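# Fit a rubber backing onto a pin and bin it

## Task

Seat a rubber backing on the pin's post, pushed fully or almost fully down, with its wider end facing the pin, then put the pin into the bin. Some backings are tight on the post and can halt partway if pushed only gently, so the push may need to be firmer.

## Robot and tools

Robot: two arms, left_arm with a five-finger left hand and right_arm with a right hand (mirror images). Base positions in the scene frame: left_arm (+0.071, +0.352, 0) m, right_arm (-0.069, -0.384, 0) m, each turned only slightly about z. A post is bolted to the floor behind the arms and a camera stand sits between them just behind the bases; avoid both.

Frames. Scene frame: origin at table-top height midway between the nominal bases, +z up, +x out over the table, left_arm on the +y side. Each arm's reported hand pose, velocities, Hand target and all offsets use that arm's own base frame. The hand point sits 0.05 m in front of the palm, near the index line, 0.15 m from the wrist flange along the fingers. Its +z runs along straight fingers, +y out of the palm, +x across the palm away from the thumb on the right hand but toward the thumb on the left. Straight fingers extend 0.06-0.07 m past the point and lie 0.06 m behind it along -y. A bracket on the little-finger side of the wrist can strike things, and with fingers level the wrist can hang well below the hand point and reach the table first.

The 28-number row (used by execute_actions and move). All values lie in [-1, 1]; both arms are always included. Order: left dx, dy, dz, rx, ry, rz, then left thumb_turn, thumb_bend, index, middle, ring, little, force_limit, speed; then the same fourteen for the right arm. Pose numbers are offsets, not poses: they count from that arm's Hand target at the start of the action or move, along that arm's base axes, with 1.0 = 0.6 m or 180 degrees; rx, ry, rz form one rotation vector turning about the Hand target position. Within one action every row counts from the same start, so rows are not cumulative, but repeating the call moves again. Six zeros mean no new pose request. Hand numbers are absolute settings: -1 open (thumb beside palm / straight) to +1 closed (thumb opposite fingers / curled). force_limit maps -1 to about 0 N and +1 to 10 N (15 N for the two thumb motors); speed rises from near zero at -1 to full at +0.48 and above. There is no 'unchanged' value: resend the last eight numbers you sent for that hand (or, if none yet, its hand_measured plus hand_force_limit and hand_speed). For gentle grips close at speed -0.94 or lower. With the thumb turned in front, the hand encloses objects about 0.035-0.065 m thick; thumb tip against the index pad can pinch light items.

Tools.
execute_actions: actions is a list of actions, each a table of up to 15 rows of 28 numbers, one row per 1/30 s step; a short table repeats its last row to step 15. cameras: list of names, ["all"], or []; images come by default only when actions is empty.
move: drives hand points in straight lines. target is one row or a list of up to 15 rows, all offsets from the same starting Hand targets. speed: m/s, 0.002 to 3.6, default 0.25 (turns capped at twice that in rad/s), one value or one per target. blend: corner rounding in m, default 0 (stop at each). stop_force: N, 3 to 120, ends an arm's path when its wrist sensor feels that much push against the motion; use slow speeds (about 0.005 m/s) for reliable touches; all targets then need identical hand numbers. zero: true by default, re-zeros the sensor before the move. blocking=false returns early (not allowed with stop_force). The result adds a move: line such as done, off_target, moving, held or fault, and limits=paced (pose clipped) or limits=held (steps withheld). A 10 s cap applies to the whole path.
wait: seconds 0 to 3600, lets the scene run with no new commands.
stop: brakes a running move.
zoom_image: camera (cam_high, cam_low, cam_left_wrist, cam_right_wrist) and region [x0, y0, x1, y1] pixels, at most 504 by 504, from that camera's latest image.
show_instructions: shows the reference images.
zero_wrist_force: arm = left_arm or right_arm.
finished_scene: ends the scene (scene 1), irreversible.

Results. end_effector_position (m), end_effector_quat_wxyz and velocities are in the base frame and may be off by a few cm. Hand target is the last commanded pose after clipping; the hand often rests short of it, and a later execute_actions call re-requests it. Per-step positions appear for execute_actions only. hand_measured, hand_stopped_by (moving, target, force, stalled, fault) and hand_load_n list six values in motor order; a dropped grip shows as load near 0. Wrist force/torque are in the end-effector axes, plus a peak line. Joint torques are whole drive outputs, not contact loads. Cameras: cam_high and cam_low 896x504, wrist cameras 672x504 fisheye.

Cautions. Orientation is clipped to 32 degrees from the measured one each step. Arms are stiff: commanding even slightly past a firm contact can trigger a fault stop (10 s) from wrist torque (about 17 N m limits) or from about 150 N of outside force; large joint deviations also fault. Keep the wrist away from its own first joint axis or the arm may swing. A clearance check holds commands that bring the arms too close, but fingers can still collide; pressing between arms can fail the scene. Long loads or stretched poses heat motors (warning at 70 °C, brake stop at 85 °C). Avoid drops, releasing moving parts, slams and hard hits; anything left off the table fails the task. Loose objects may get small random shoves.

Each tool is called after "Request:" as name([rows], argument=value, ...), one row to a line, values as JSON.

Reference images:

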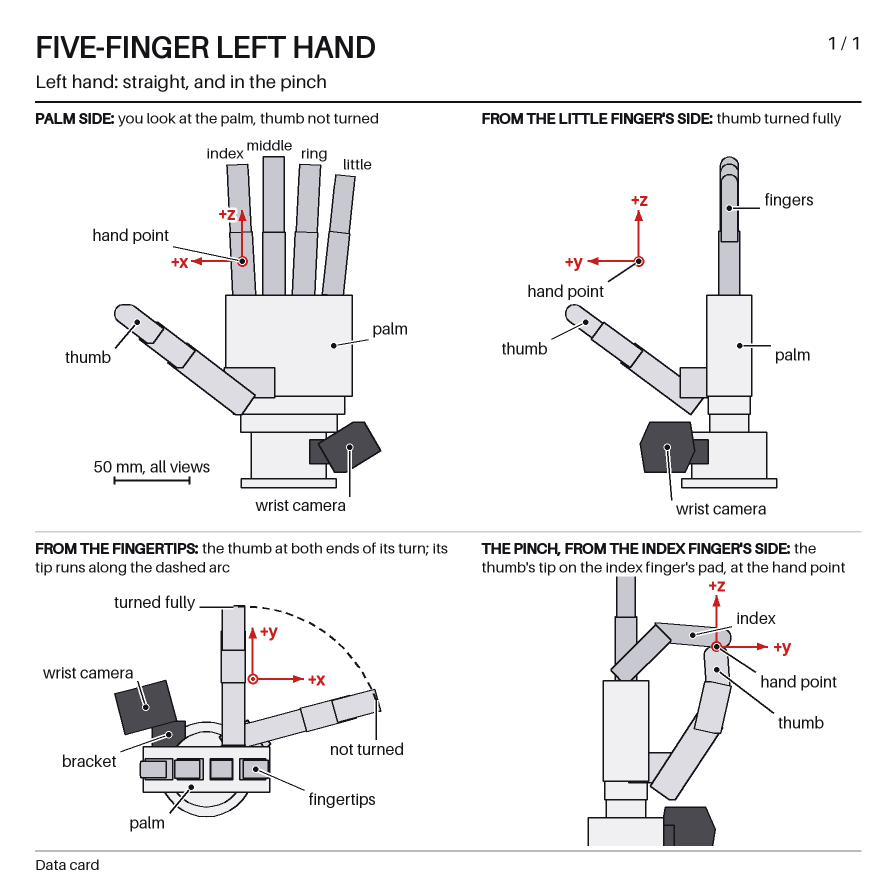

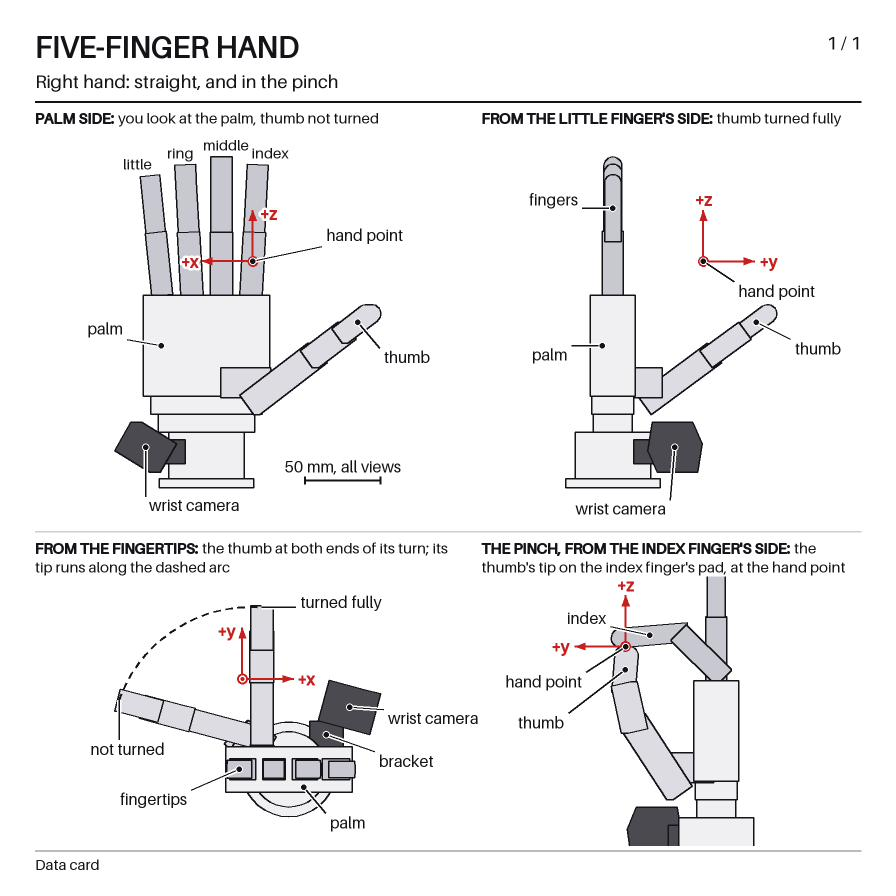

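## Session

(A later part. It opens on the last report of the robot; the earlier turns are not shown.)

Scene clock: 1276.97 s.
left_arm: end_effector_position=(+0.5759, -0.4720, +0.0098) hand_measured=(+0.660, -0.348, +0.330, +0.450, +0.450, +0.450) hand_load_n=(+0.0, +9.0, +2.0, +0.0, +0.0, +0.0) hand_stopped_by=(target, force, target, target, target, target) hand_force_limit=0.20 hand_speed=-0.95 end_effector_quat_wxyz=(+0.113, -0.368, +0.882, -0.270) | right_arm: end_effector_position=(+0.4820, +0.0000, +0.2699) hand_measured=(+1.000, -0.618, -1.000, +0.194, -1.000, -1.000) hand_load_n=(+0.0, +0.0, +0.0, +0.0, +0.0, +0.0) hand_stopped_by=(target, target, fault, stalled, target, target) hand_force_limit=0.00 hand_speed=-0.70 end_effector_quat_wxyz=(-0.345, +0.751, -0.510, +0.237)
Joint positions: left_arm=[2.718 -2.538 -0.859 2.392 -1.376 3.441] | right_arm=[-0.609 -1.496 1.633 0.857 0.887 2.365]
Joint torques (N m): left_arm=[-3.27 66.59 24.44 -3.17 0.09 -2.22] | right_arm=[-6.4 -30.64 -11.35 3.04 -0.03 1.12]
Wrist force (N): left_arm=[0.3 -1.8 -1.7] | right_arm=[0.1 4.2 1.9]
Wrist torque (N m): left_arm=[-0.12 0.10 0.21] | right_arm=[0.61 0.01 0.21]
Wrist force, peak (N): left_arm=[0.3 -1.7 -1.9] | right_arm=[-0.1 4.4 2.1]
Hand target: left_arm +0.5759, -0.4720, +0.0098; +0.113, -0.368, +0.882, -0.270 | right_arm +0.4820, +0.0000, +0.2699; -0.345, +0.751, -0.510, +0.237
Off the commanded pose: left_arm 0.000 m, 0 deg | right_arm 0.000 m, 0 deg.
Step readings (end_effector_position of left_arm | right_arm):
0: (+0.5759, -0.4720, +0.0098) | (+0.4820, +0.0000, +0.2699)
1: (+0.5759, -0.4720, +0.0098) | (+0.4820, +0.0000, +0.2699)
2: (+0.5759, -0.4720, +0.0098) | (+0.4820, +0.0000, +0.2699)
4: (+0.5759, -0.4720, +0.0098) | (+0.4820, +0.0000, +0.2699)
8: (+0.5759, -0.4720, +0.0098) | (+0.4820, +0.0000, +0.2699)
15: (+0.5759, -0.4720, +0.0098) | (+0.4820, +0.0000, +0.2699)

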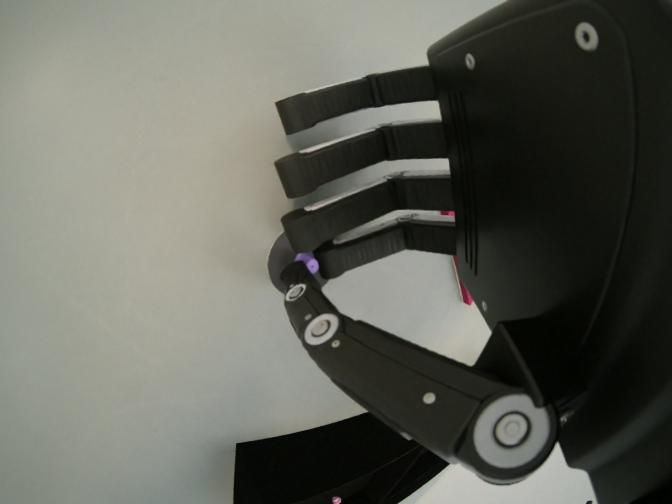

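Request:
execute_actions([
  [[0,0,0.0006,0,0,0,0.66,-0.34,0.33,0.45,0.45,0.45,0.2,-0.95,0,0,0,0,0,0,1,-0.62,-1,0.1,-1,-1,0.0,-0.7]],
])

Request:
execute_actions([
  [[0,0,0.0006,0,0,0,0.66,-0.34,0.33,0.45,0.45,0.45,0.2,-0.95,0,0,0,0,0,0,1,-0.62,-1,0.1,-1,-1,0.0,-0.7]],
], cameras=["cam_left_wrist"])

Request:
zoom_image(camera="cam_left_wrist", region=[250, 210, 370, 300])

Scene clock: 1279.43 s.
left_arm: end_effector_position=(+0.5759, -0.4720, +0.0102) hand_measured=(+0.660, -0.348, +0.330, +0.450, +0.450, +0.450) hand_load_n=(+0.0, +7.5, +3.5, +0.0, +0.0, +0.0) hand_stopped_by=(target, force, target, target, target, target) hand_force_limit=0.20 hand_speed=-0.95 end_effector_quat_wxyz=(+0.113, -0.368, +0.882, -0.270) | right_arm: end_effector_position=(+0.4820, +0.0000, +0.2699) hand_measured=(+1.000, -0.618, -1.000, +0.194, -1.000, -1.000) hand_load_n=(+0.0, +0.0, +0.0, +0.0, +0.0, +0.0) hand_stopped_by=(target, target, fault, stalled, target, target) hand_force_limit=0.00 hand_speed=-0.70 end_effector_quat_wxyz=(-0.345, +0.751, -0.510, +0.237)
Joint positions: left_arm=[2.718 -2.538 -0.859 2.391 -1.376 3.441] | right_arm=[-0.609 -1.496 1.633 0.857 0.887 2.365]
Joint torques (N m): left_arm=[-2.66 68.66 26.11 -3.43 0.19 -2.18] | right_arm=[-5.93 -31.39 -11.32 3.22 -0.18 0.9]
Wrist force (N): left_arm=[0.0 -0.5 -0.1] | right_arm=[-0.3 3.9 2.1]
Wrist torque (N m): left_arm=[-0.04 0.17 0.18] | right_arm=[0.55 0.07 0.17]
Wrist force, peak (N): left_arm=[0.3 -1.8 -2.0] | right_arm=[-0.1 4.3 2.0]
Hand target: left_arm +0.5759, -0.4720, +0.0102; +0.113, -0.368, +0.882, -0.270 | right_arm +0.4820, +0.0000, +0.2699; -0.345, +0.751, -0.510, +0.237
Off the commanded pose: left_arm 0.000 m, 0 deg | right_arm 0.000 m, 0 deg.
Step readings (end_effector_position of left_arm | right_arm):
0: (+0.5759, -0.4720, +0.0098) | (+0.4820, +0.0000, +0.2699)
1: (+0.5759, -0.4720, +0.0098) | (+0.4820, +0.0000, +0.2699)
2: (+0.5759, -0.4720, +0.0098) | (+0.4820, +0.0000, +0.2699)
4: (+0.5759, -0.4720, +0.0100) | (+0.4820, +0.0000, +0.2699)
8: (+0.5759, -0.4720, +0.0101) | (+0.4820, +0.0000, +0.2699)
15: (+0.5759, -0.4720, +0.0102) | (+0.4820, +0.0000, +0.2699)

Scene clock: 1280.13 s.
left_arm: end_effector_position=(+0.5759, -0.4720, +0.0105) hand_measured=(+0.660, -0.348, +0.330, +0.450, +0.450, +0.450) hand_load_n=(+0.0, +7.0, +4.5, +0.0, +0.0, +0.0) hand_stopped_by=(target, force, target, target, target, target) hand_force_limit=0.20 hand_speed=-0.95 end_effector_quat_wxyz=(+0.113, -0.368, +0.882, -0.270) | right_arm: end_effector_position=(+0.4820, +0.0000, +0.2699) hand_measured=(+1.000, -0.618, -1.000, +0.194, -1.000, -1.000) hand_load_n=(+0.0, +0.0, +0.0, +0.0, +0.0, +0.0) hand_stopped_by=(target, target, fault, stalled, target, target) hand_force_limit=0.00 hand_speed=-0.70 end_effector_quat_wxyz=(-0.345, +0.751, -0.510, +0.237)
Joint positions: left_arm=[2.718 -2.538 -0.858 2.39 -1.376 3.441] | right_arm=[-0.609 -1.496 1.633 0.857 0.887 2.365]
Joint torques (N m): left_arm=[-2.63 68.87 26.38 -3.82 0.27 -2.11] | right_arm=[-6.71 -30.42 -12.23 3.32 -0.15 0.81]
Wrist force (N): left_arm=[-0.2 -0.4 1.0] | right_arm=[-0.3 3.7 2.0]
Wrist torque (N m): left_arm=[-0.08 0.20 0.18] | right_arm=[0.53 0.06 0.17]
Wrist force, peak (N): left_arm=[-0.2 -0.2 1.1] | right_arm=[-0.2 4.2 2.1]
Hand target: left_arm +0.5759, -0.4720, +0.0105; +0.113, -0.368, +0.882, -0.270 | right_arm +0.4820, +0.0000, +0.2699; -0.345, +0.751, -0.510, +0.237
Off the commanded pose: left_arm 0.000 m, 0 deg | right_arm 0.000 m, 0 deg.
Step readings (end_effector_position of left_arm | right_arm):
0: (+0.5759, -0.4720, +0.0102) | (+0.4820, +0.0000, +0.2699)
1: (+0.5759, -0.4720, +0.0102) | (+0.4820, +0.0000, +0.2699)
2: (+0.5759, -0.4720, +0.0102) | (+0.4820, +0.0000, +0.2699)
4: (+0.5759, -0.4720, +0.0104) | (+0.4820, +0.0000, +0.2699)
8: (+0.5759, -0.4720, +0.0105) | (+0.4820, +0.0000, +0.2699)
15: (+0.5759, -0.4720, +0.0105) | (+0.4820, +0.0000, +0.2699)

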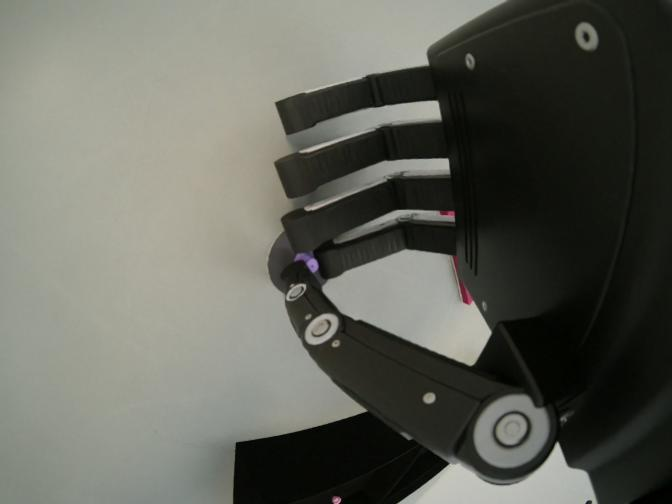

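Scaled by 4.200 from the camera's image (finer frame: 960x720).

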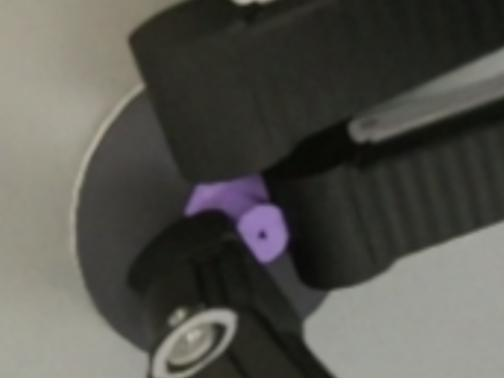

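Request:
execute_actions([
  [[0,0,0.0010,0,0,0,0.66,-0.34,0.33,0.45,0.45,0.45,0.2,-0.95,0,0,0,0,0,0,1,-0.62,-1,0.1,-1,-1,0.0,-0.7]],
])

Request:
execute_actions([
  [[0,0,0.0010,0,0,0,0.66,-0.34,0.33,0.45,0.45,0.45,0.2,-0.95,0,0,0,0,0,0,1,-0.62,-1,0.1,-1,-1,0.0,-0.7]],
], cameras=["cam_left_wrist"])

Request:
zoom_image(camera="cam_left_wrist", region=[250, 210, 370, 300])

Scene clock: 1281.80 s.
left_arm: end_effector_position=(+0.5759, -0.4720, +0.0111) hand_measured=(+0.660, -0.348, +0.330, +0.450, +0.450, +0.450) hand_load_n=(+0.0, +6.5, +5.0, +0.0, +0.0, +0.0) hand_stopped_by=(target, force, target, target, target, target) hand_force_limit=0.20 hand_speed=-0.95 end_effector_quat_wxyz=(+0.113, -0.368, +0.882, -0.270) | right_arm: end_effector_position=(+0.4820, +0.0000, +0.2699) hand_measured=(+1.000, -0.618, -1.000, +0.194, -1.000, -1.000) hand_load_n=(+0.0, +0.0, +0.0, +0.0, +0.0, +0.0) hand_stopped_by=(target, target, fault, stalled, target, target) hand_force_limit=0.00 hand_speed=-0.70 end_effector_quat_wxyz=(-0.345, +0.751, -0.510, +0.237)
Joint positions: left_arm=[2.718 -2.537 -0.858 2.389 -1.376 3.441] | right_arm=[-0.609 -1.496 1.633 0.857 0.887 2.365]
Joint torques (N m): left_arm=[-2.78 69.39 26.05 -3.64 0.34 -2.14] | right_arm=[-6.23 -31.09 -11.34 3.06 0.01 0.76]
Wrist force (N): left_arm=[-0.1 0.1 1.3] | right_arm=[-0.3 4.0 1.9]
Wrist torque (N m): left_arm=[-0.05 0.19 0.18] | right_arm=[0.58 0.07 0.17]
Wrist force, peak (N): left_arm=[-0.2 0.1 1.3] | right_arm=[-0.3 4.1 2.4]
Hand target: left_arm +0.5759, -0.4720, +0.0111; +0.113, -0.368, +0.882, -0.270 | right_arm +0.4820, +0.0000, +0.2699; -0.345, +0.751, -0.510, +0.237
Off the commanded pose: left_arm 0.000 m, 0 deg | right_arm 0.000 m, 0 deg.
Step readings (end_effector_position of left_arm | right_arm):
0: (+0.5759, -0.4720, +0.0105) | (+0.4820, +0.0000, +0.2699)
1: (+0.5759, -0.4720, +0.0105) | (+0.4820, +0.0000, +0.2699)
2: (+0.5759, -0.4720, +0.0106) | (+0.4820, +0.0000, +0.2699)
4: (+0.5759, -0.4720, +0.0109) | (+0.4820, +0.0000, +0.2699)
8: (+0.5759, -0.4720, +0.0111) | (+0.4820, +0.0000, +0.2699)
15: (+0.5759, -0.4720, +0.0111) | (+0.4820, +0.0000, +0.2699)

Scene clock: 1282.50 s.
left_arm: end_effector_position=(+0.5759, -0.4720, +0.0117) hand_measured=(+0.660, -0.348, +0.330, +0.450, +0.450, +0.450) hand_load_n=(+0.0, +6.5, +5.5, +0.0, +0.0, +0.0) hand_stopped_by=(target, force, target, target, target, target) hand_force_limit=0.20 hand_speed=-0.95 end_effector_quat_wxyz=(+0.113, -0.368, +0.882, -0.270) | right_arm: end_effector_position=(+0.4820, +0.0000, +0.2699) hand_measured=(+1.000, -0.618, -1.000, +0.194, -1.000, -1.000) hand_load_n=(+0.0, -0.5, +0.0, +0.0, +0.0, +0.0) hand_stopped_by=(target, target, fault, stalled, target, target) hand_force_limit=0.00 hand_speed=-0.70 end_effector_quat_wxyz=(-0.345, +0.751, -0.510, +0.237)
Joint positions: left_arm=[2.718 -2.537 -0.857 2.388 -1.376 3.441] | right_arm=[-0.609 -1.496 1.633 0.857 0.887 2.365]
Joint torques (N m): left_arm=[-2.46 68.9 26.42 -3.58 0.36 -2.13] | right_arm=[-6.94 -30.64 -10.95 3 -0.02 1.01]
Wrist force (N): left_arm=[0.0 0.2 1.4] | right_arm=[-0.5 3.9 2.0]
Wrist torque (N m): left_arm=[-0.05 0.18 0.18] | right_arm=[0.56 0.10 0.16]
Wrist force, peak (N): left_arm=[0.0 0.3 1.5] | right_arm=[-0.3 4.2 1.8]
Hand target: left_arm +0.5759, -0.4720, +0.0117; +0.113, -0.368, +0.882, -0.270 | right_arm +0.4820, +0.0000, +0.2699; -0.345, +0.751, -0.510, +0.237
Off the commanded pose: left_arm 0.000 m, 0 deg | right_arm 0.000 m, 0 deg.
Step readings (end_effector_position of left_arm | right_arm):
0: (+0.5759, -0.4720, +0.0111) | (+0.4820, +0.0000, +0.2699)
1: (+0.5759, -0.4720, +0.0111) | (+0.4820, +0.0000, +0.2699)
2: (+0.5759, -0.4720, +0.0112) | (+0.4820, +0.0000, +0.2699)
4: (+0.5759, -0.4720, +0.0115) | (+0.4820, +0.0000, +0.2699)
8: (+0.5759, -0.4720, +0.0117) | (+0.4820, +0.0000, +0.2699)
15: (+0.5759, -0.4720, +0.0117) | (+0.4820, +0.0000, +0.2699)

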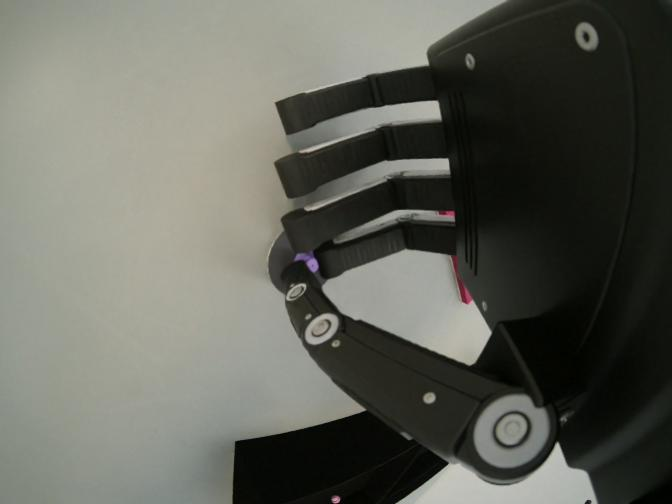

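Scaled by 4.200 from the camera's image (finer frame: 960x720).

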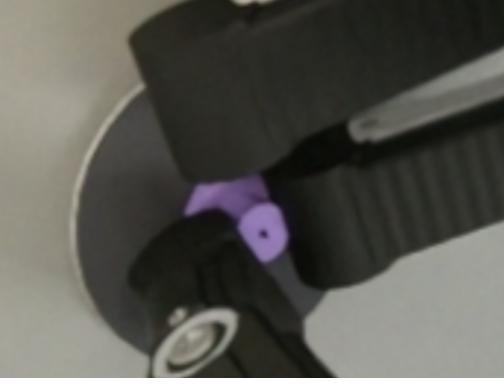

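Request:
move(target=[0,0,0.016,0,0,0,0.66,-0.34,0.33,0.45,0.45,0.45,0.2,-0.95,0,0,0,0,0,0,1,-0.62,-1,0.1,-1,-1,0.0,-0.7], speed=0.01, cameras=["cam_left_wrist"])

Request:
zoom_image(camera="cam_left_wrist", region=[250, 210, 370, 300])

Scene clock: 1284.60 s.
left_arm: end_effector_position=(+0.5759, -0.4720, +0.0213) hand_measured=(+0.660, -0.348, +0.330, +0.450, +0.450, +0.450) hand_load_n=(+0.0, +6.5, +5.5, +0.5, +0.5, +0.0) hand_stopped_by=(target, force, target, target, target, target) hand_force_limit=0.20 hand_speed=-0.95 end_effector_quat_wxyz=(+0.113, -0.368, +0.882, -0.270) | right_arm: end_effector_position=(+0.4820, +0.0000, +0.2699) hand_measured=(+1.000, -0.618, -1.000, +0.194, -1.000, -1.000) hand_load_n=(+0.0, +0.0, -0.5, +0.0, +0.0, +0.0) hand_stopped_by=(target, target, fault, stalled, target, target) hand_force_limit=0.00 hand_speed=-0.70 end_effector_quat_wxyz=(-0.345, +0.751, -0.510, +0.237)
Joint positions: left_arm=[2.718 -2.53 -0.846 2.37 -1.376 3.441] | right_arm=[-0.609 -1.496 1.633 0.857 0.887 2.365]
Joint torques (N m): left_arm=[-0.97 69.29 25.81 -4.13 0.35 -1.94] | right_arm=[-7.25 -30.6 -11.65 3.22 -0.02 0.71]
Wrist force (N): left_arm=[-0.1 0.1 1.1] | right_arm=[-0.1 3.8 1.8]
Wrist torque (N m): left_arm=[-0.03 0.19 0.17] | right_arm=[0.56 0.05 0.18]
Wrist force, peak (N): left_arm=[0.0 0.3 1.5] | right_arm=[0.0 4.3 2.1]
Hand target: left_arm +0.5759, -0.4720, +0.0213; +0.113, -0.368, +0.882, -0.270 | right_arm +0.4820, +0.0000, +0.2699; -0.345, +0.751, -0.510, +0.237
Off the commanded pose: left_arm 0.000 m, 0 deg | right_arm 0.000 m, 0 deg.
move: done

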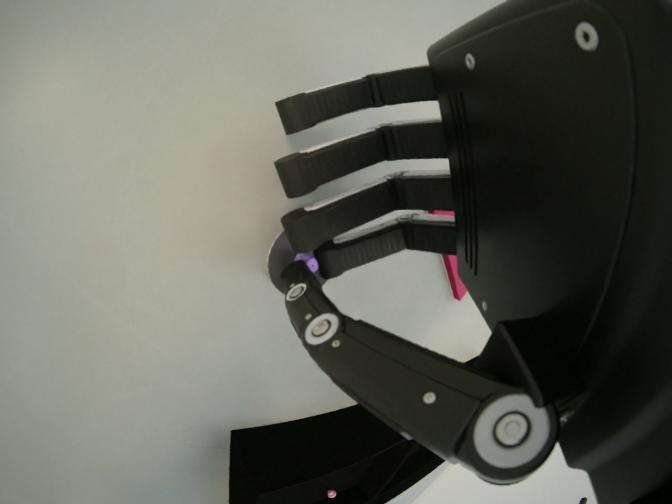

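Scaled by 4.200 from the camera's image (finer frame: 960x720).

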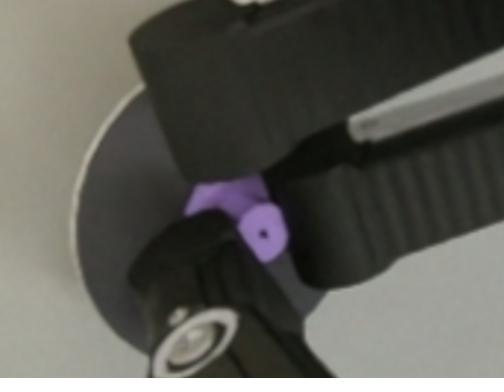

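Request:
move(target=[0,0,0.38,0,0,0,0.66,-0.34,0.33,0.45,0.45,0.45,0.2,-0.95,0,0,0,0,0,0,1,-0.62,-1,0.1,-1,-1,0.0,-0.7], speed=0.06, cameras=["all"])

Scene clock: 1290.50 s.
left_arm: end_effector_position=(+0.5752, -0.4715, +0.2489) hand_measured=(+0.660, -0.348, +0.330, +0.450, +0.450, +0.450) hand_load_n=(+0.0, +6.5, +5.0, +0.0, +0.5, +0.0) hand_stopped_by=(target, force, target, target, target, target) hand_force_limit=0.20 hand_speed=-0.95 end_effector_quat_wxyz=(+0.118, -0.368, +0.879, -0.277) | right_arm: end_effector_position=(+0.4820, +0.0000, +0.2699) hand_measured=(+1.000, -0.618, -1.000, +0.194, -1.000, -1.000) hand_load_n=(+0.0, +0.0, +0.0, +0.0, +0.0, +0.5) hand_stopped_by=(target, target, fault, stalled, target, target) hand_force_limit=0.00 hand_speed=-0.70 end_effector_quat_wxyz=(-0.345, +0.751, -0.510, +0.237)
Joint positions: left_arm=[2.719 -2.64 -0.035 1.687 -1.372 3.437] | right_arm=[-0.609 -1.496 1.633 0.857 0.887 2.365]
Joint torques (N m): left_arm=[10.08 51.84 23.98 -3.65 0.56 -2.21] | right_arm=[-6.2 -29.08 -11.76 3.24 -0.12 1.21]
Wrist force (N): left_arm=[-0.1 0.1 1.2] | right_arm=[0.0 4.0 1.9]
Wrist torque (N m): left_arm=[-0.05 0.19 0.17] | right_arm=[0.58 0.02 0.19]
Wrist force, peak (N): left_arm=[-0.2 0.4 1.7] | right_arm=[-0.2 4.3 2.1]
Hand target: left_arm +0.5759, -0.4720, +0.2493; +0.113, -0.368, +0.882, -0.270 | right_arm +0.4820, +0.0000, +0.2699; -0.345, +0.751, -0.510, +0.237
Off the commanded pose: left_arm 0.001 m, 1 deg | right_arm 0.000 m, 0 deg.
elbow stopped short (left arm): the move would have taken joint 3 (elbow) straighter than the controller allows.
move: done

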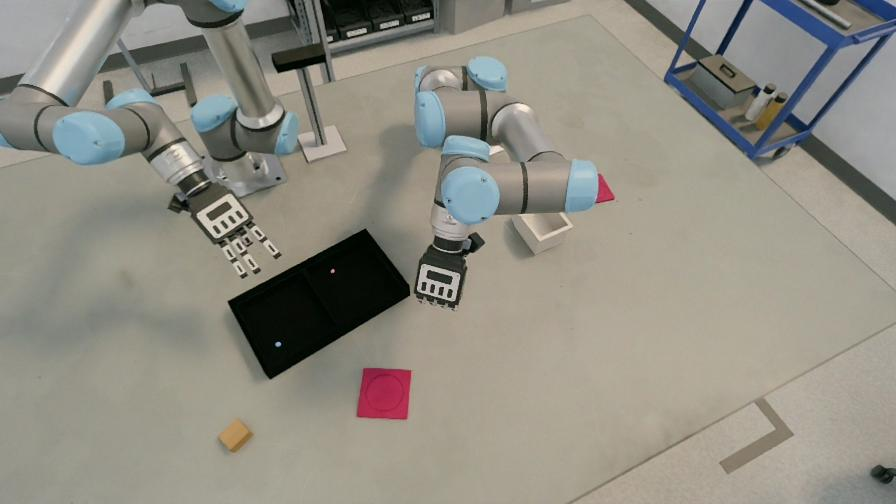

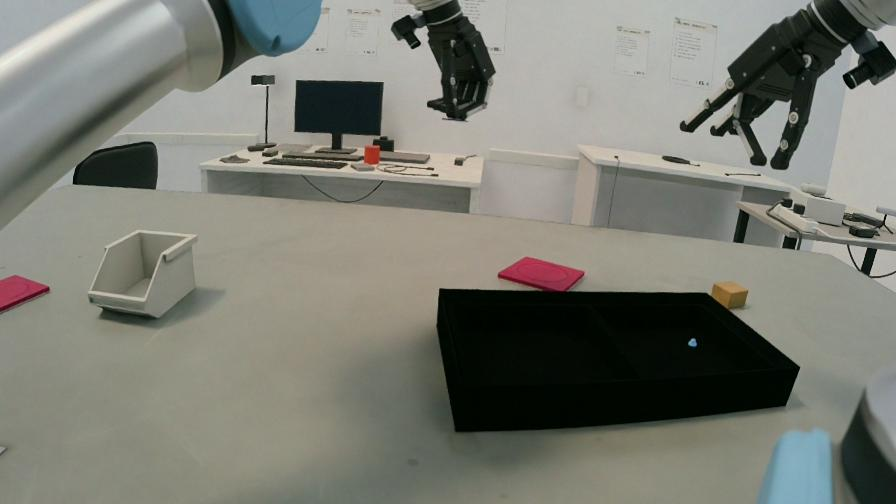

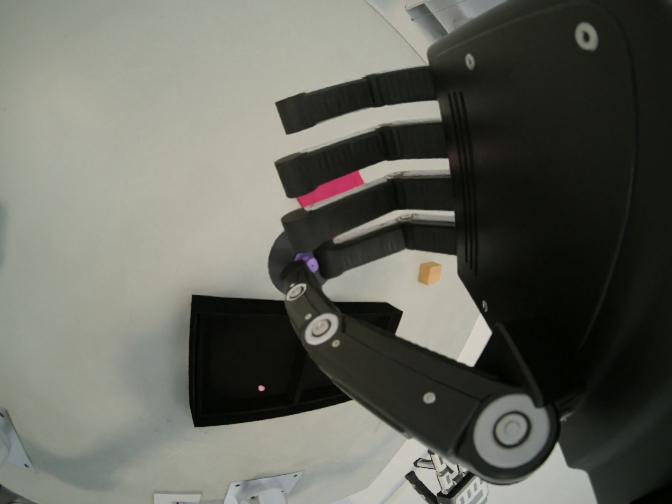

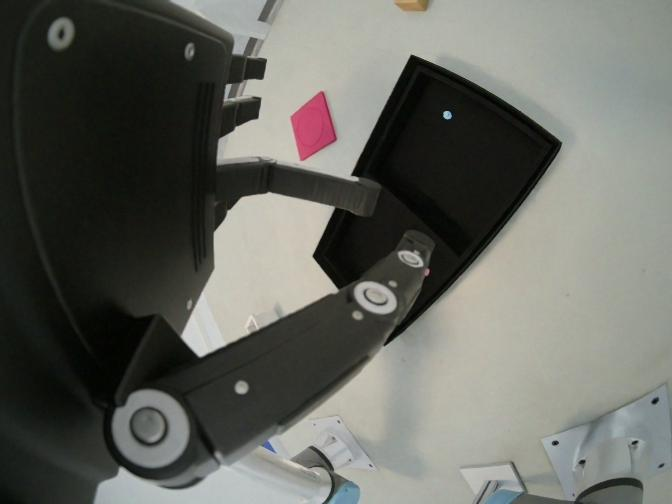

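Request:
zoom_image(camera="cam_low", region=[420, 70, 500, 130])

Request:
zoom_image(camera="cam_left_wrist", region=[260, 225, 340, 285])

Scaled by 6.300.

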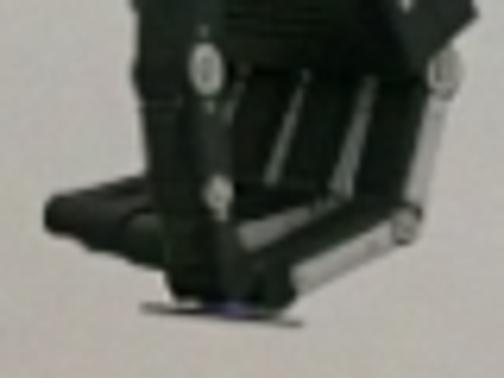

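Scaled by 6.300 from the camera's image (finer frame: 960x720).

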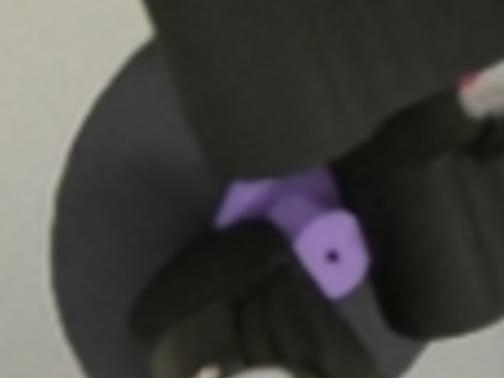

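Request:
move(target=[-0.433,0.343,-0.083,0,0,0,0.66,-0.34,0.33,0.45,0.45,0.45,0.2,-0.95,0,0,0,0,0,0,1,-0.62,-1,0.1,-1,-1,0.0,-0.7], speed=0.08, cameras=["cam_low","cam_high","cam_left_wrist"])

Scene clock: 1297.77 s.
left_arm: end_effector_position=(+0.3162, -0.2663, +0.1995) hand_measured=(+0.660, -0.348, +0.330, +0.450, +0.450, +0.450) hand_load_n=(+0.5, +6.5, +5.5, +0.0, +0.0, +0.0) hand_stopped_by=(target, force, target, target, target, target) hand_force_limit=0.20 hand_speed=-0.95 end_effector_quat_wxyz=(+0.113, -0.368, +0.882, -0.270) | right_arm: end_effector_position=(+0.4820, +0.0000, +0.2699) hand_measured=(+1.000, -0.618, -1.000, +0.194, -1.000, -1.000) hand_load_n=(+0.0, +0.0, +0.0, +0.0, +0.0, +0.0) hand_stopped_by=(target, target, fault, stalled, target, target) hand_force_limit=0.00 hand_speed=-0.70 end_effector_quat_wxyz=(-0.345, +0.751, -0.510, +0.237)
Joint positions: left_arm=[2.975 -1.588 -1.808 2.33 -1.244 3.67] | right_arm=[-0.609 -1.496 1.633 0.857 0.887 2.365]
Joint torques (N m): left_arm=[9.77 31.51 9.77 -2.28 1.92 1.86] | right_arm=[-6.7 -30.92 -11.93 3.07 -0.21 0.86]
Wrist force (N): left_arm=[-0.1 0.1 1.2] | right_arm=[-0.1 3.9 1.8]
Wrist torque (N m): left_arm=[-0.05 0.20 0.01] | right_arm=[0.58 0.05 0.18]
Wrist force, peak (N): left_arm=[0.0 0.2 1.7] | right_arm=[-0.1 4.3 2.2]
Hand target: left_arm +0.3161, -0.2662, +0.1995; +0.113, -0.368, +0.882, -0.270 | right_arm +0.4820, +0.0000, +0.2699; -0.345, +0.751, -0.510, +0.237
Off the commanded pose: left_arm 0.000 m, 0 deg | right_arm 0.000 m, 0 deg.
move: done
Images, in order (width x height): cam_high 896x504, cam_low 896x504, cam_left_wrist 672x504.

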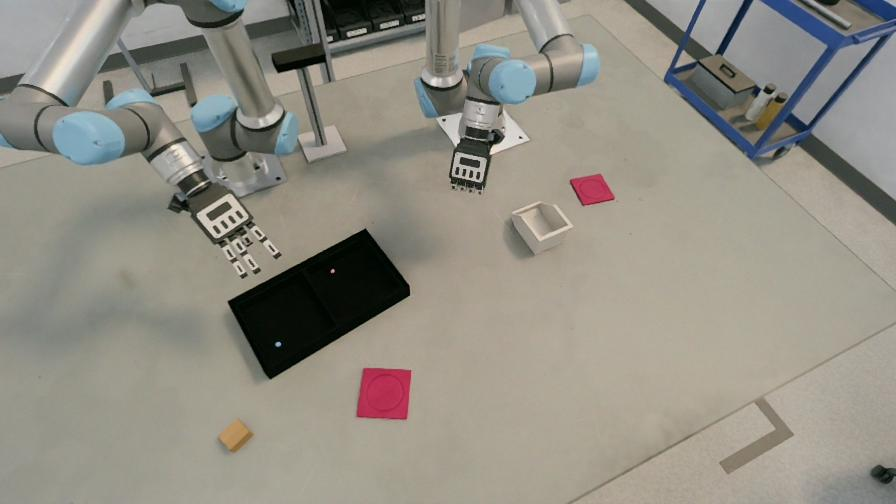

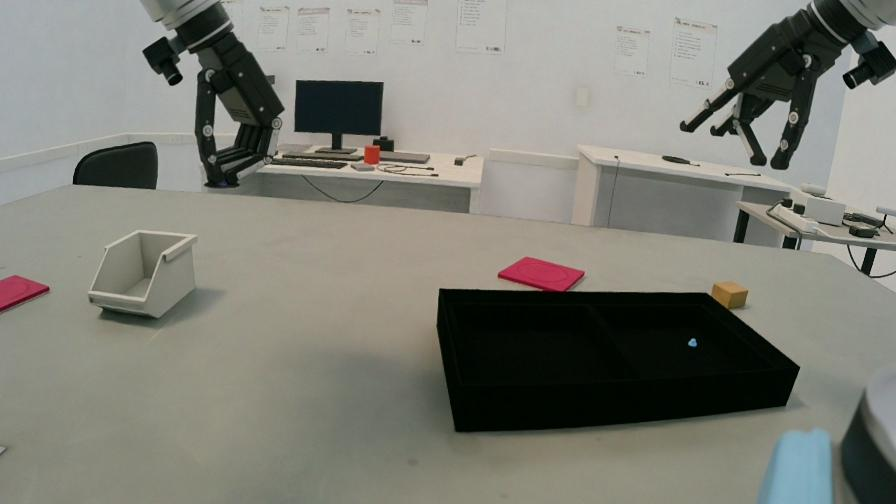

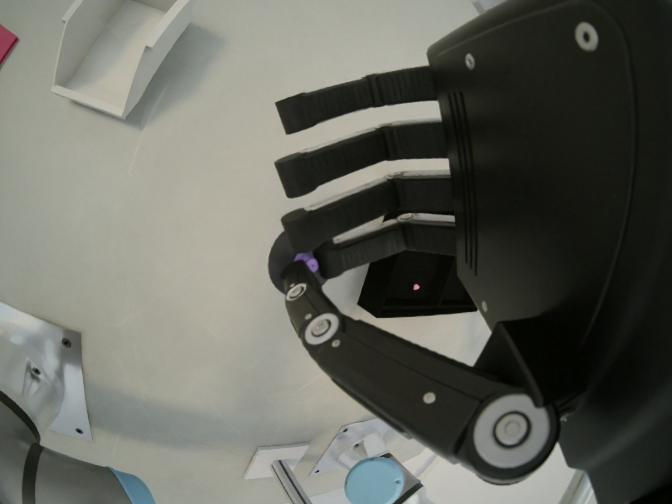

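Request:
zoom_image(camera="cam_low", region=[195, 165, 245, 200])

Scaled by 10.080.

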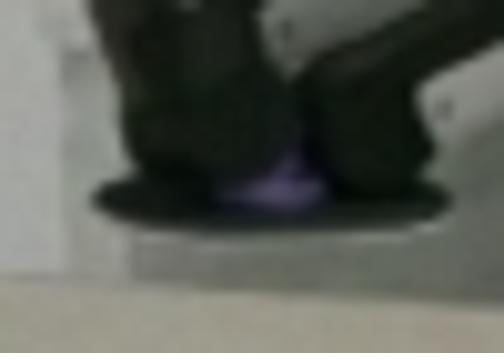

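Request:
move(target=[0.24,0.51,0.10,0,0,0,0.66,-0.34,0.33,0.45,0.45,0.45,0.2,-0.95,0,0,0,0,0,0,1,-0.62,-1,0.1,-1,-1,0.0,-0.7], speed=0.08, cameras=["cam_low","cam_high","cam_left_wrist"])

Scene clock: 1307.23 s.
left_arm: end_effector_position=(+0.4601, +0.0397, +0.2595) hand_measured=(+0.660, -0.348, +0.330, +0.450, +0.450, +0.450) hand_load_n=(+0.0, +6.5, +5.5, +0.0, +0.0, +0.0) hand_stopped_by=(target, force, target, target, target, target) hand_force_limit=0.20 hand_speed=-0.95 end_effector_quat_wxyz=(+0.113, -0.368, +0.882, -0.270) | right_arm: end_effector_position=(+0.4820, +0.0000, +0.2699) hand_measured=(+1.000, -0.618, -1.000, +0.194, -1.000, -1.000) hand_load_n=(+0.0, +0.0, +0.0, +0.0, +0.0, +0.0) hand_stopped_by=(target, target, fault, stalled, target, target) hand_force_limit=0.00 hand_speed=-0.70 end_effector_quat_wxyz=(-0.345, +0.751, -0.510, +0.237)
Joint positions: left_arm=[3.743 -1.87 -1.413 1.84 -0.989 4.485] | right_arm=[-0.609 -1.496 1.633 0.857 0.887 2.365]
Joint torques (N m): left_arm=[8.76 25.53 25.49 -4.75 2.15 1.79] | right_arm=[-7.53 -29.79 -12.03 3.14 0.12 0.81]
Wrist force (N): left_arm=[0.2 0.4 1.3] | right_arm=[-0.1 4.1 2.0]
Wrist torque (N m): left_arm=[-0.03 0.12 -0.02] | right_arm=[0.59 0.04 0.19]
Wrist force, peak (N): left_arm=[0.6 0.3 1.6] | right_arm=[-0.1 4.5 2.1]
Hand target: left_arm +0.4601, +0.0398, +0.2595; +0.113, -0.368, +0.882, -0.270 | right_arm +0.4820, +0.0000, +0.2699; -0.345, +0.751, -0.510, +0.237
Off the commanded pose: left_arm 0.000 m, 0 deg | right_arm 0.000 m, 0 deg.
move: done
Images, in order (width x height): cam_high 896x504, cam_low 896x504, cam_left_wrist 672x504.

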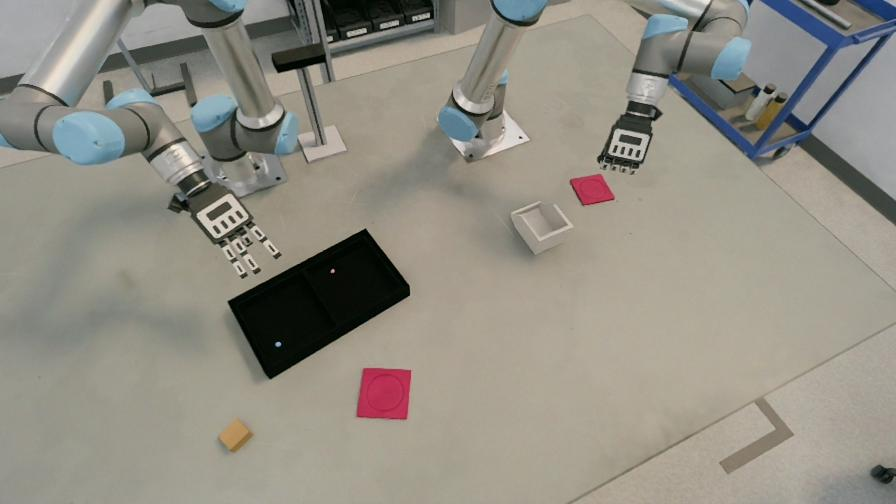

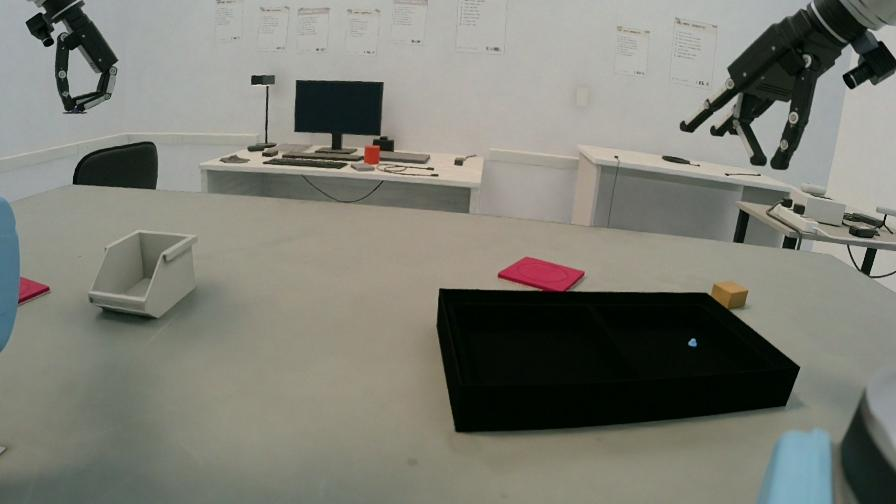

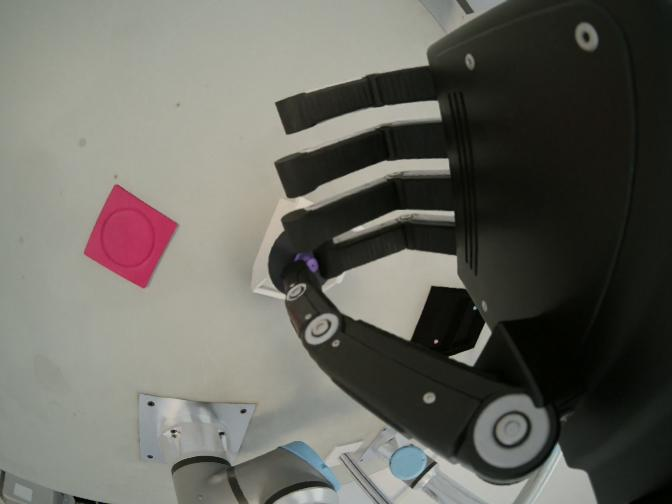

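Request:
move(target=[0.047,-0.092,-0.18,0,0,0,0.66,-0.34,0.33,0.45,0.45,0.45,0.2,-0.95,0,0,0,0,0,0,1,-0.62,-1,0.1,-1,-1,0.0,-0.7], speed=0.06, cameras=["cam_low","cam_high","cam_left_wrist"])

Scene clock: 1321.80 s.
left_arm: end_effector_position=(+0.4883, -0.0154, +0.1516) hand_measured=(+0.660, -0.348, +0.330, +0.450, +0.450, +0.450) hand_load_n=(+0.0, +6.5, +5.5, +0.0, +0.0, +0.0) hand_stopped_by=(target, force, target, target, target, target) hand_force_limit=0.20 hand_speed=-0.95 end_effector_quat_wxyz=(+0.113, -0.368, +0.882, -0.270) | right_arm: end_effector_position=(+0.4820, +0.0000, +0.2699) hand_measured=(+1.000, -0.618, -1.000, +0.194, -1.000, -1.000) hand_load_n=(+0.0, +0.0, +0.0, +0.0, +0.0, +0.0) hand_stopped_by=(target, target, fault, stalled, target, target) hand_force_limit=0.00 hand_speed=-0.70 end_effector_quat_wxyz=(-0.345, +0.751, -0.510, +0.237)
Joint positions: left_arm=[3.597 -1.962 -1.547 2.159 -1.014 4.314] | right_arm=[-0.609 -1.496 1.633 0.857 0.887 2.365]
Joint torques (N m): left_arm=[-6.19 28.7 9.61 0.66 -0.7 -2.41] | right_arm=[-6.98 -30.03 -11.99 3.07 0.09 0.9]
Wrist force (N): left_arm=[0.4 0.4 1.3] | right_arm=[-0.1 4.1 1.9]
Wrist torque (N m): left_arm=[0.00 0.11 0.17] | right_arm=[0.59 0.04 0.19]
Wrist force, peak (N): left_arm=[0.5 0.4 1.7] | right_arm=[-0.2 4.4 2.2]
Hand target: left_arm +0.4883, -0.0154, +0.1515; +0.113, -0.368, +0.882, -0.270 | right_arm +0.4820, +0.0000, +0.2699; -0.345, +0.751, -0.510, +0.237
Off the commanded pose: left_arm 0.000 m, 0 deg | right_arm 0.000 m, 0 deg.
move: done
Images, in order (width x height): cam_high 896x504, cam_low 896x504, cam_left_wrist 672x504.

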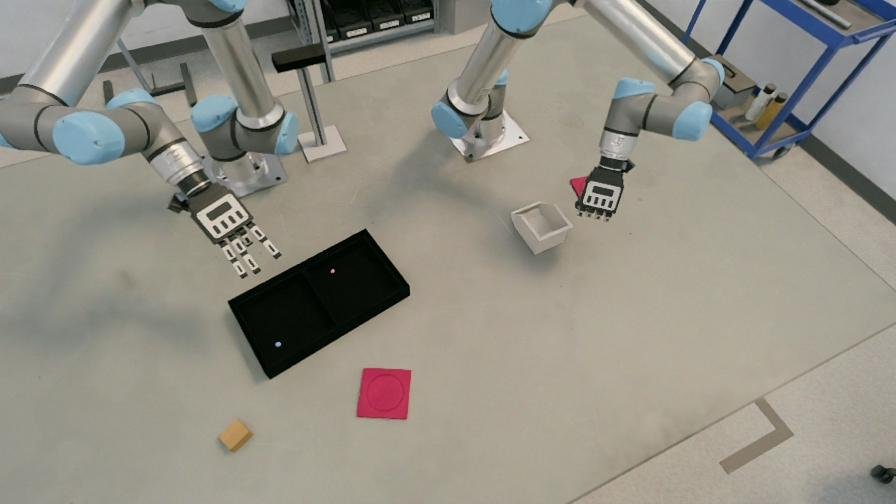

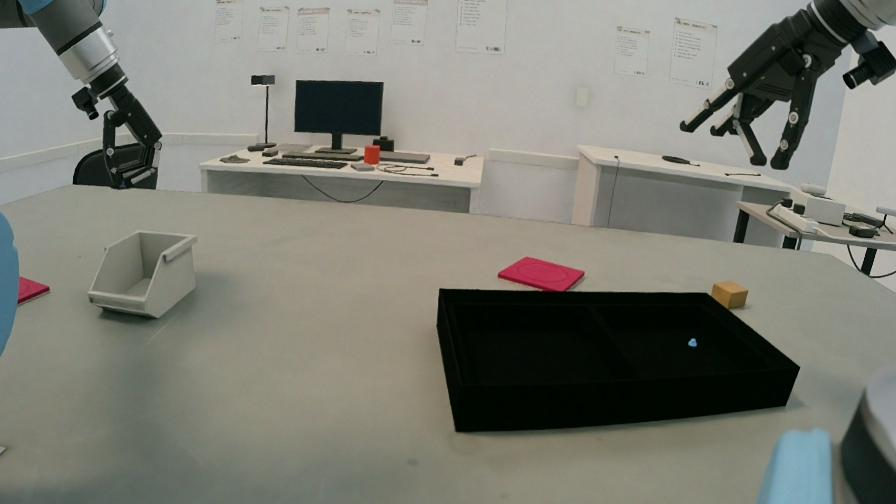

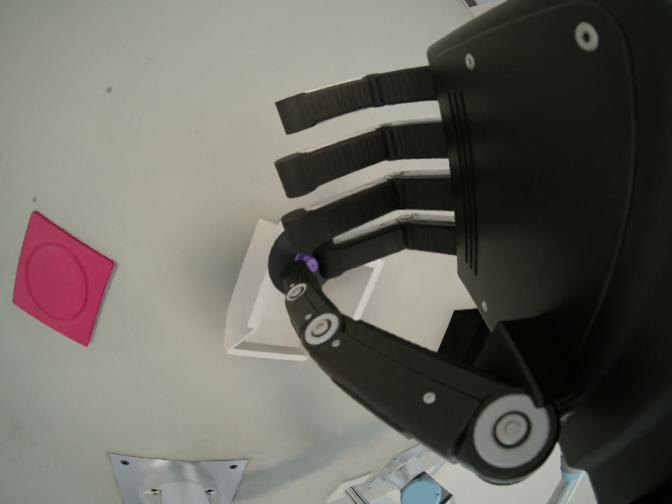

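Request:
zoom_image(camera="cam_low", region=[60, 130, 220, 330])

Request:
zoom_image(camera="cam_high", region=[490, 140, 650, 270])

Request:
zoom_image(camera="cam_left_wrist", region=[180, 180, 420, 400])

Scaled by 2.520.

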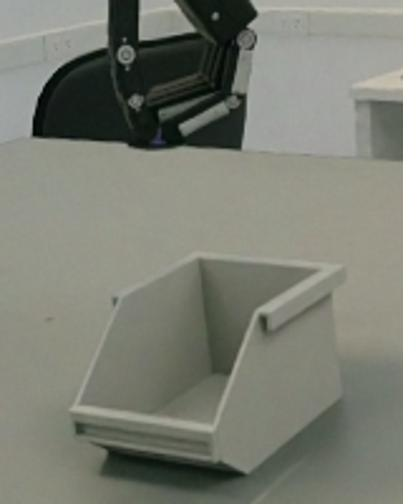

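Scaled by 3.150.

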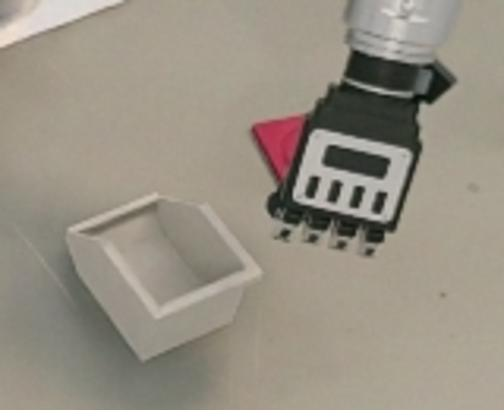

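Scaled by 2.100 from the camera's image (finer frame: 960x720).

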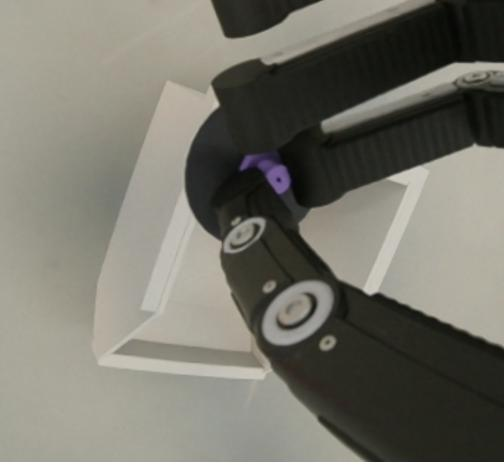

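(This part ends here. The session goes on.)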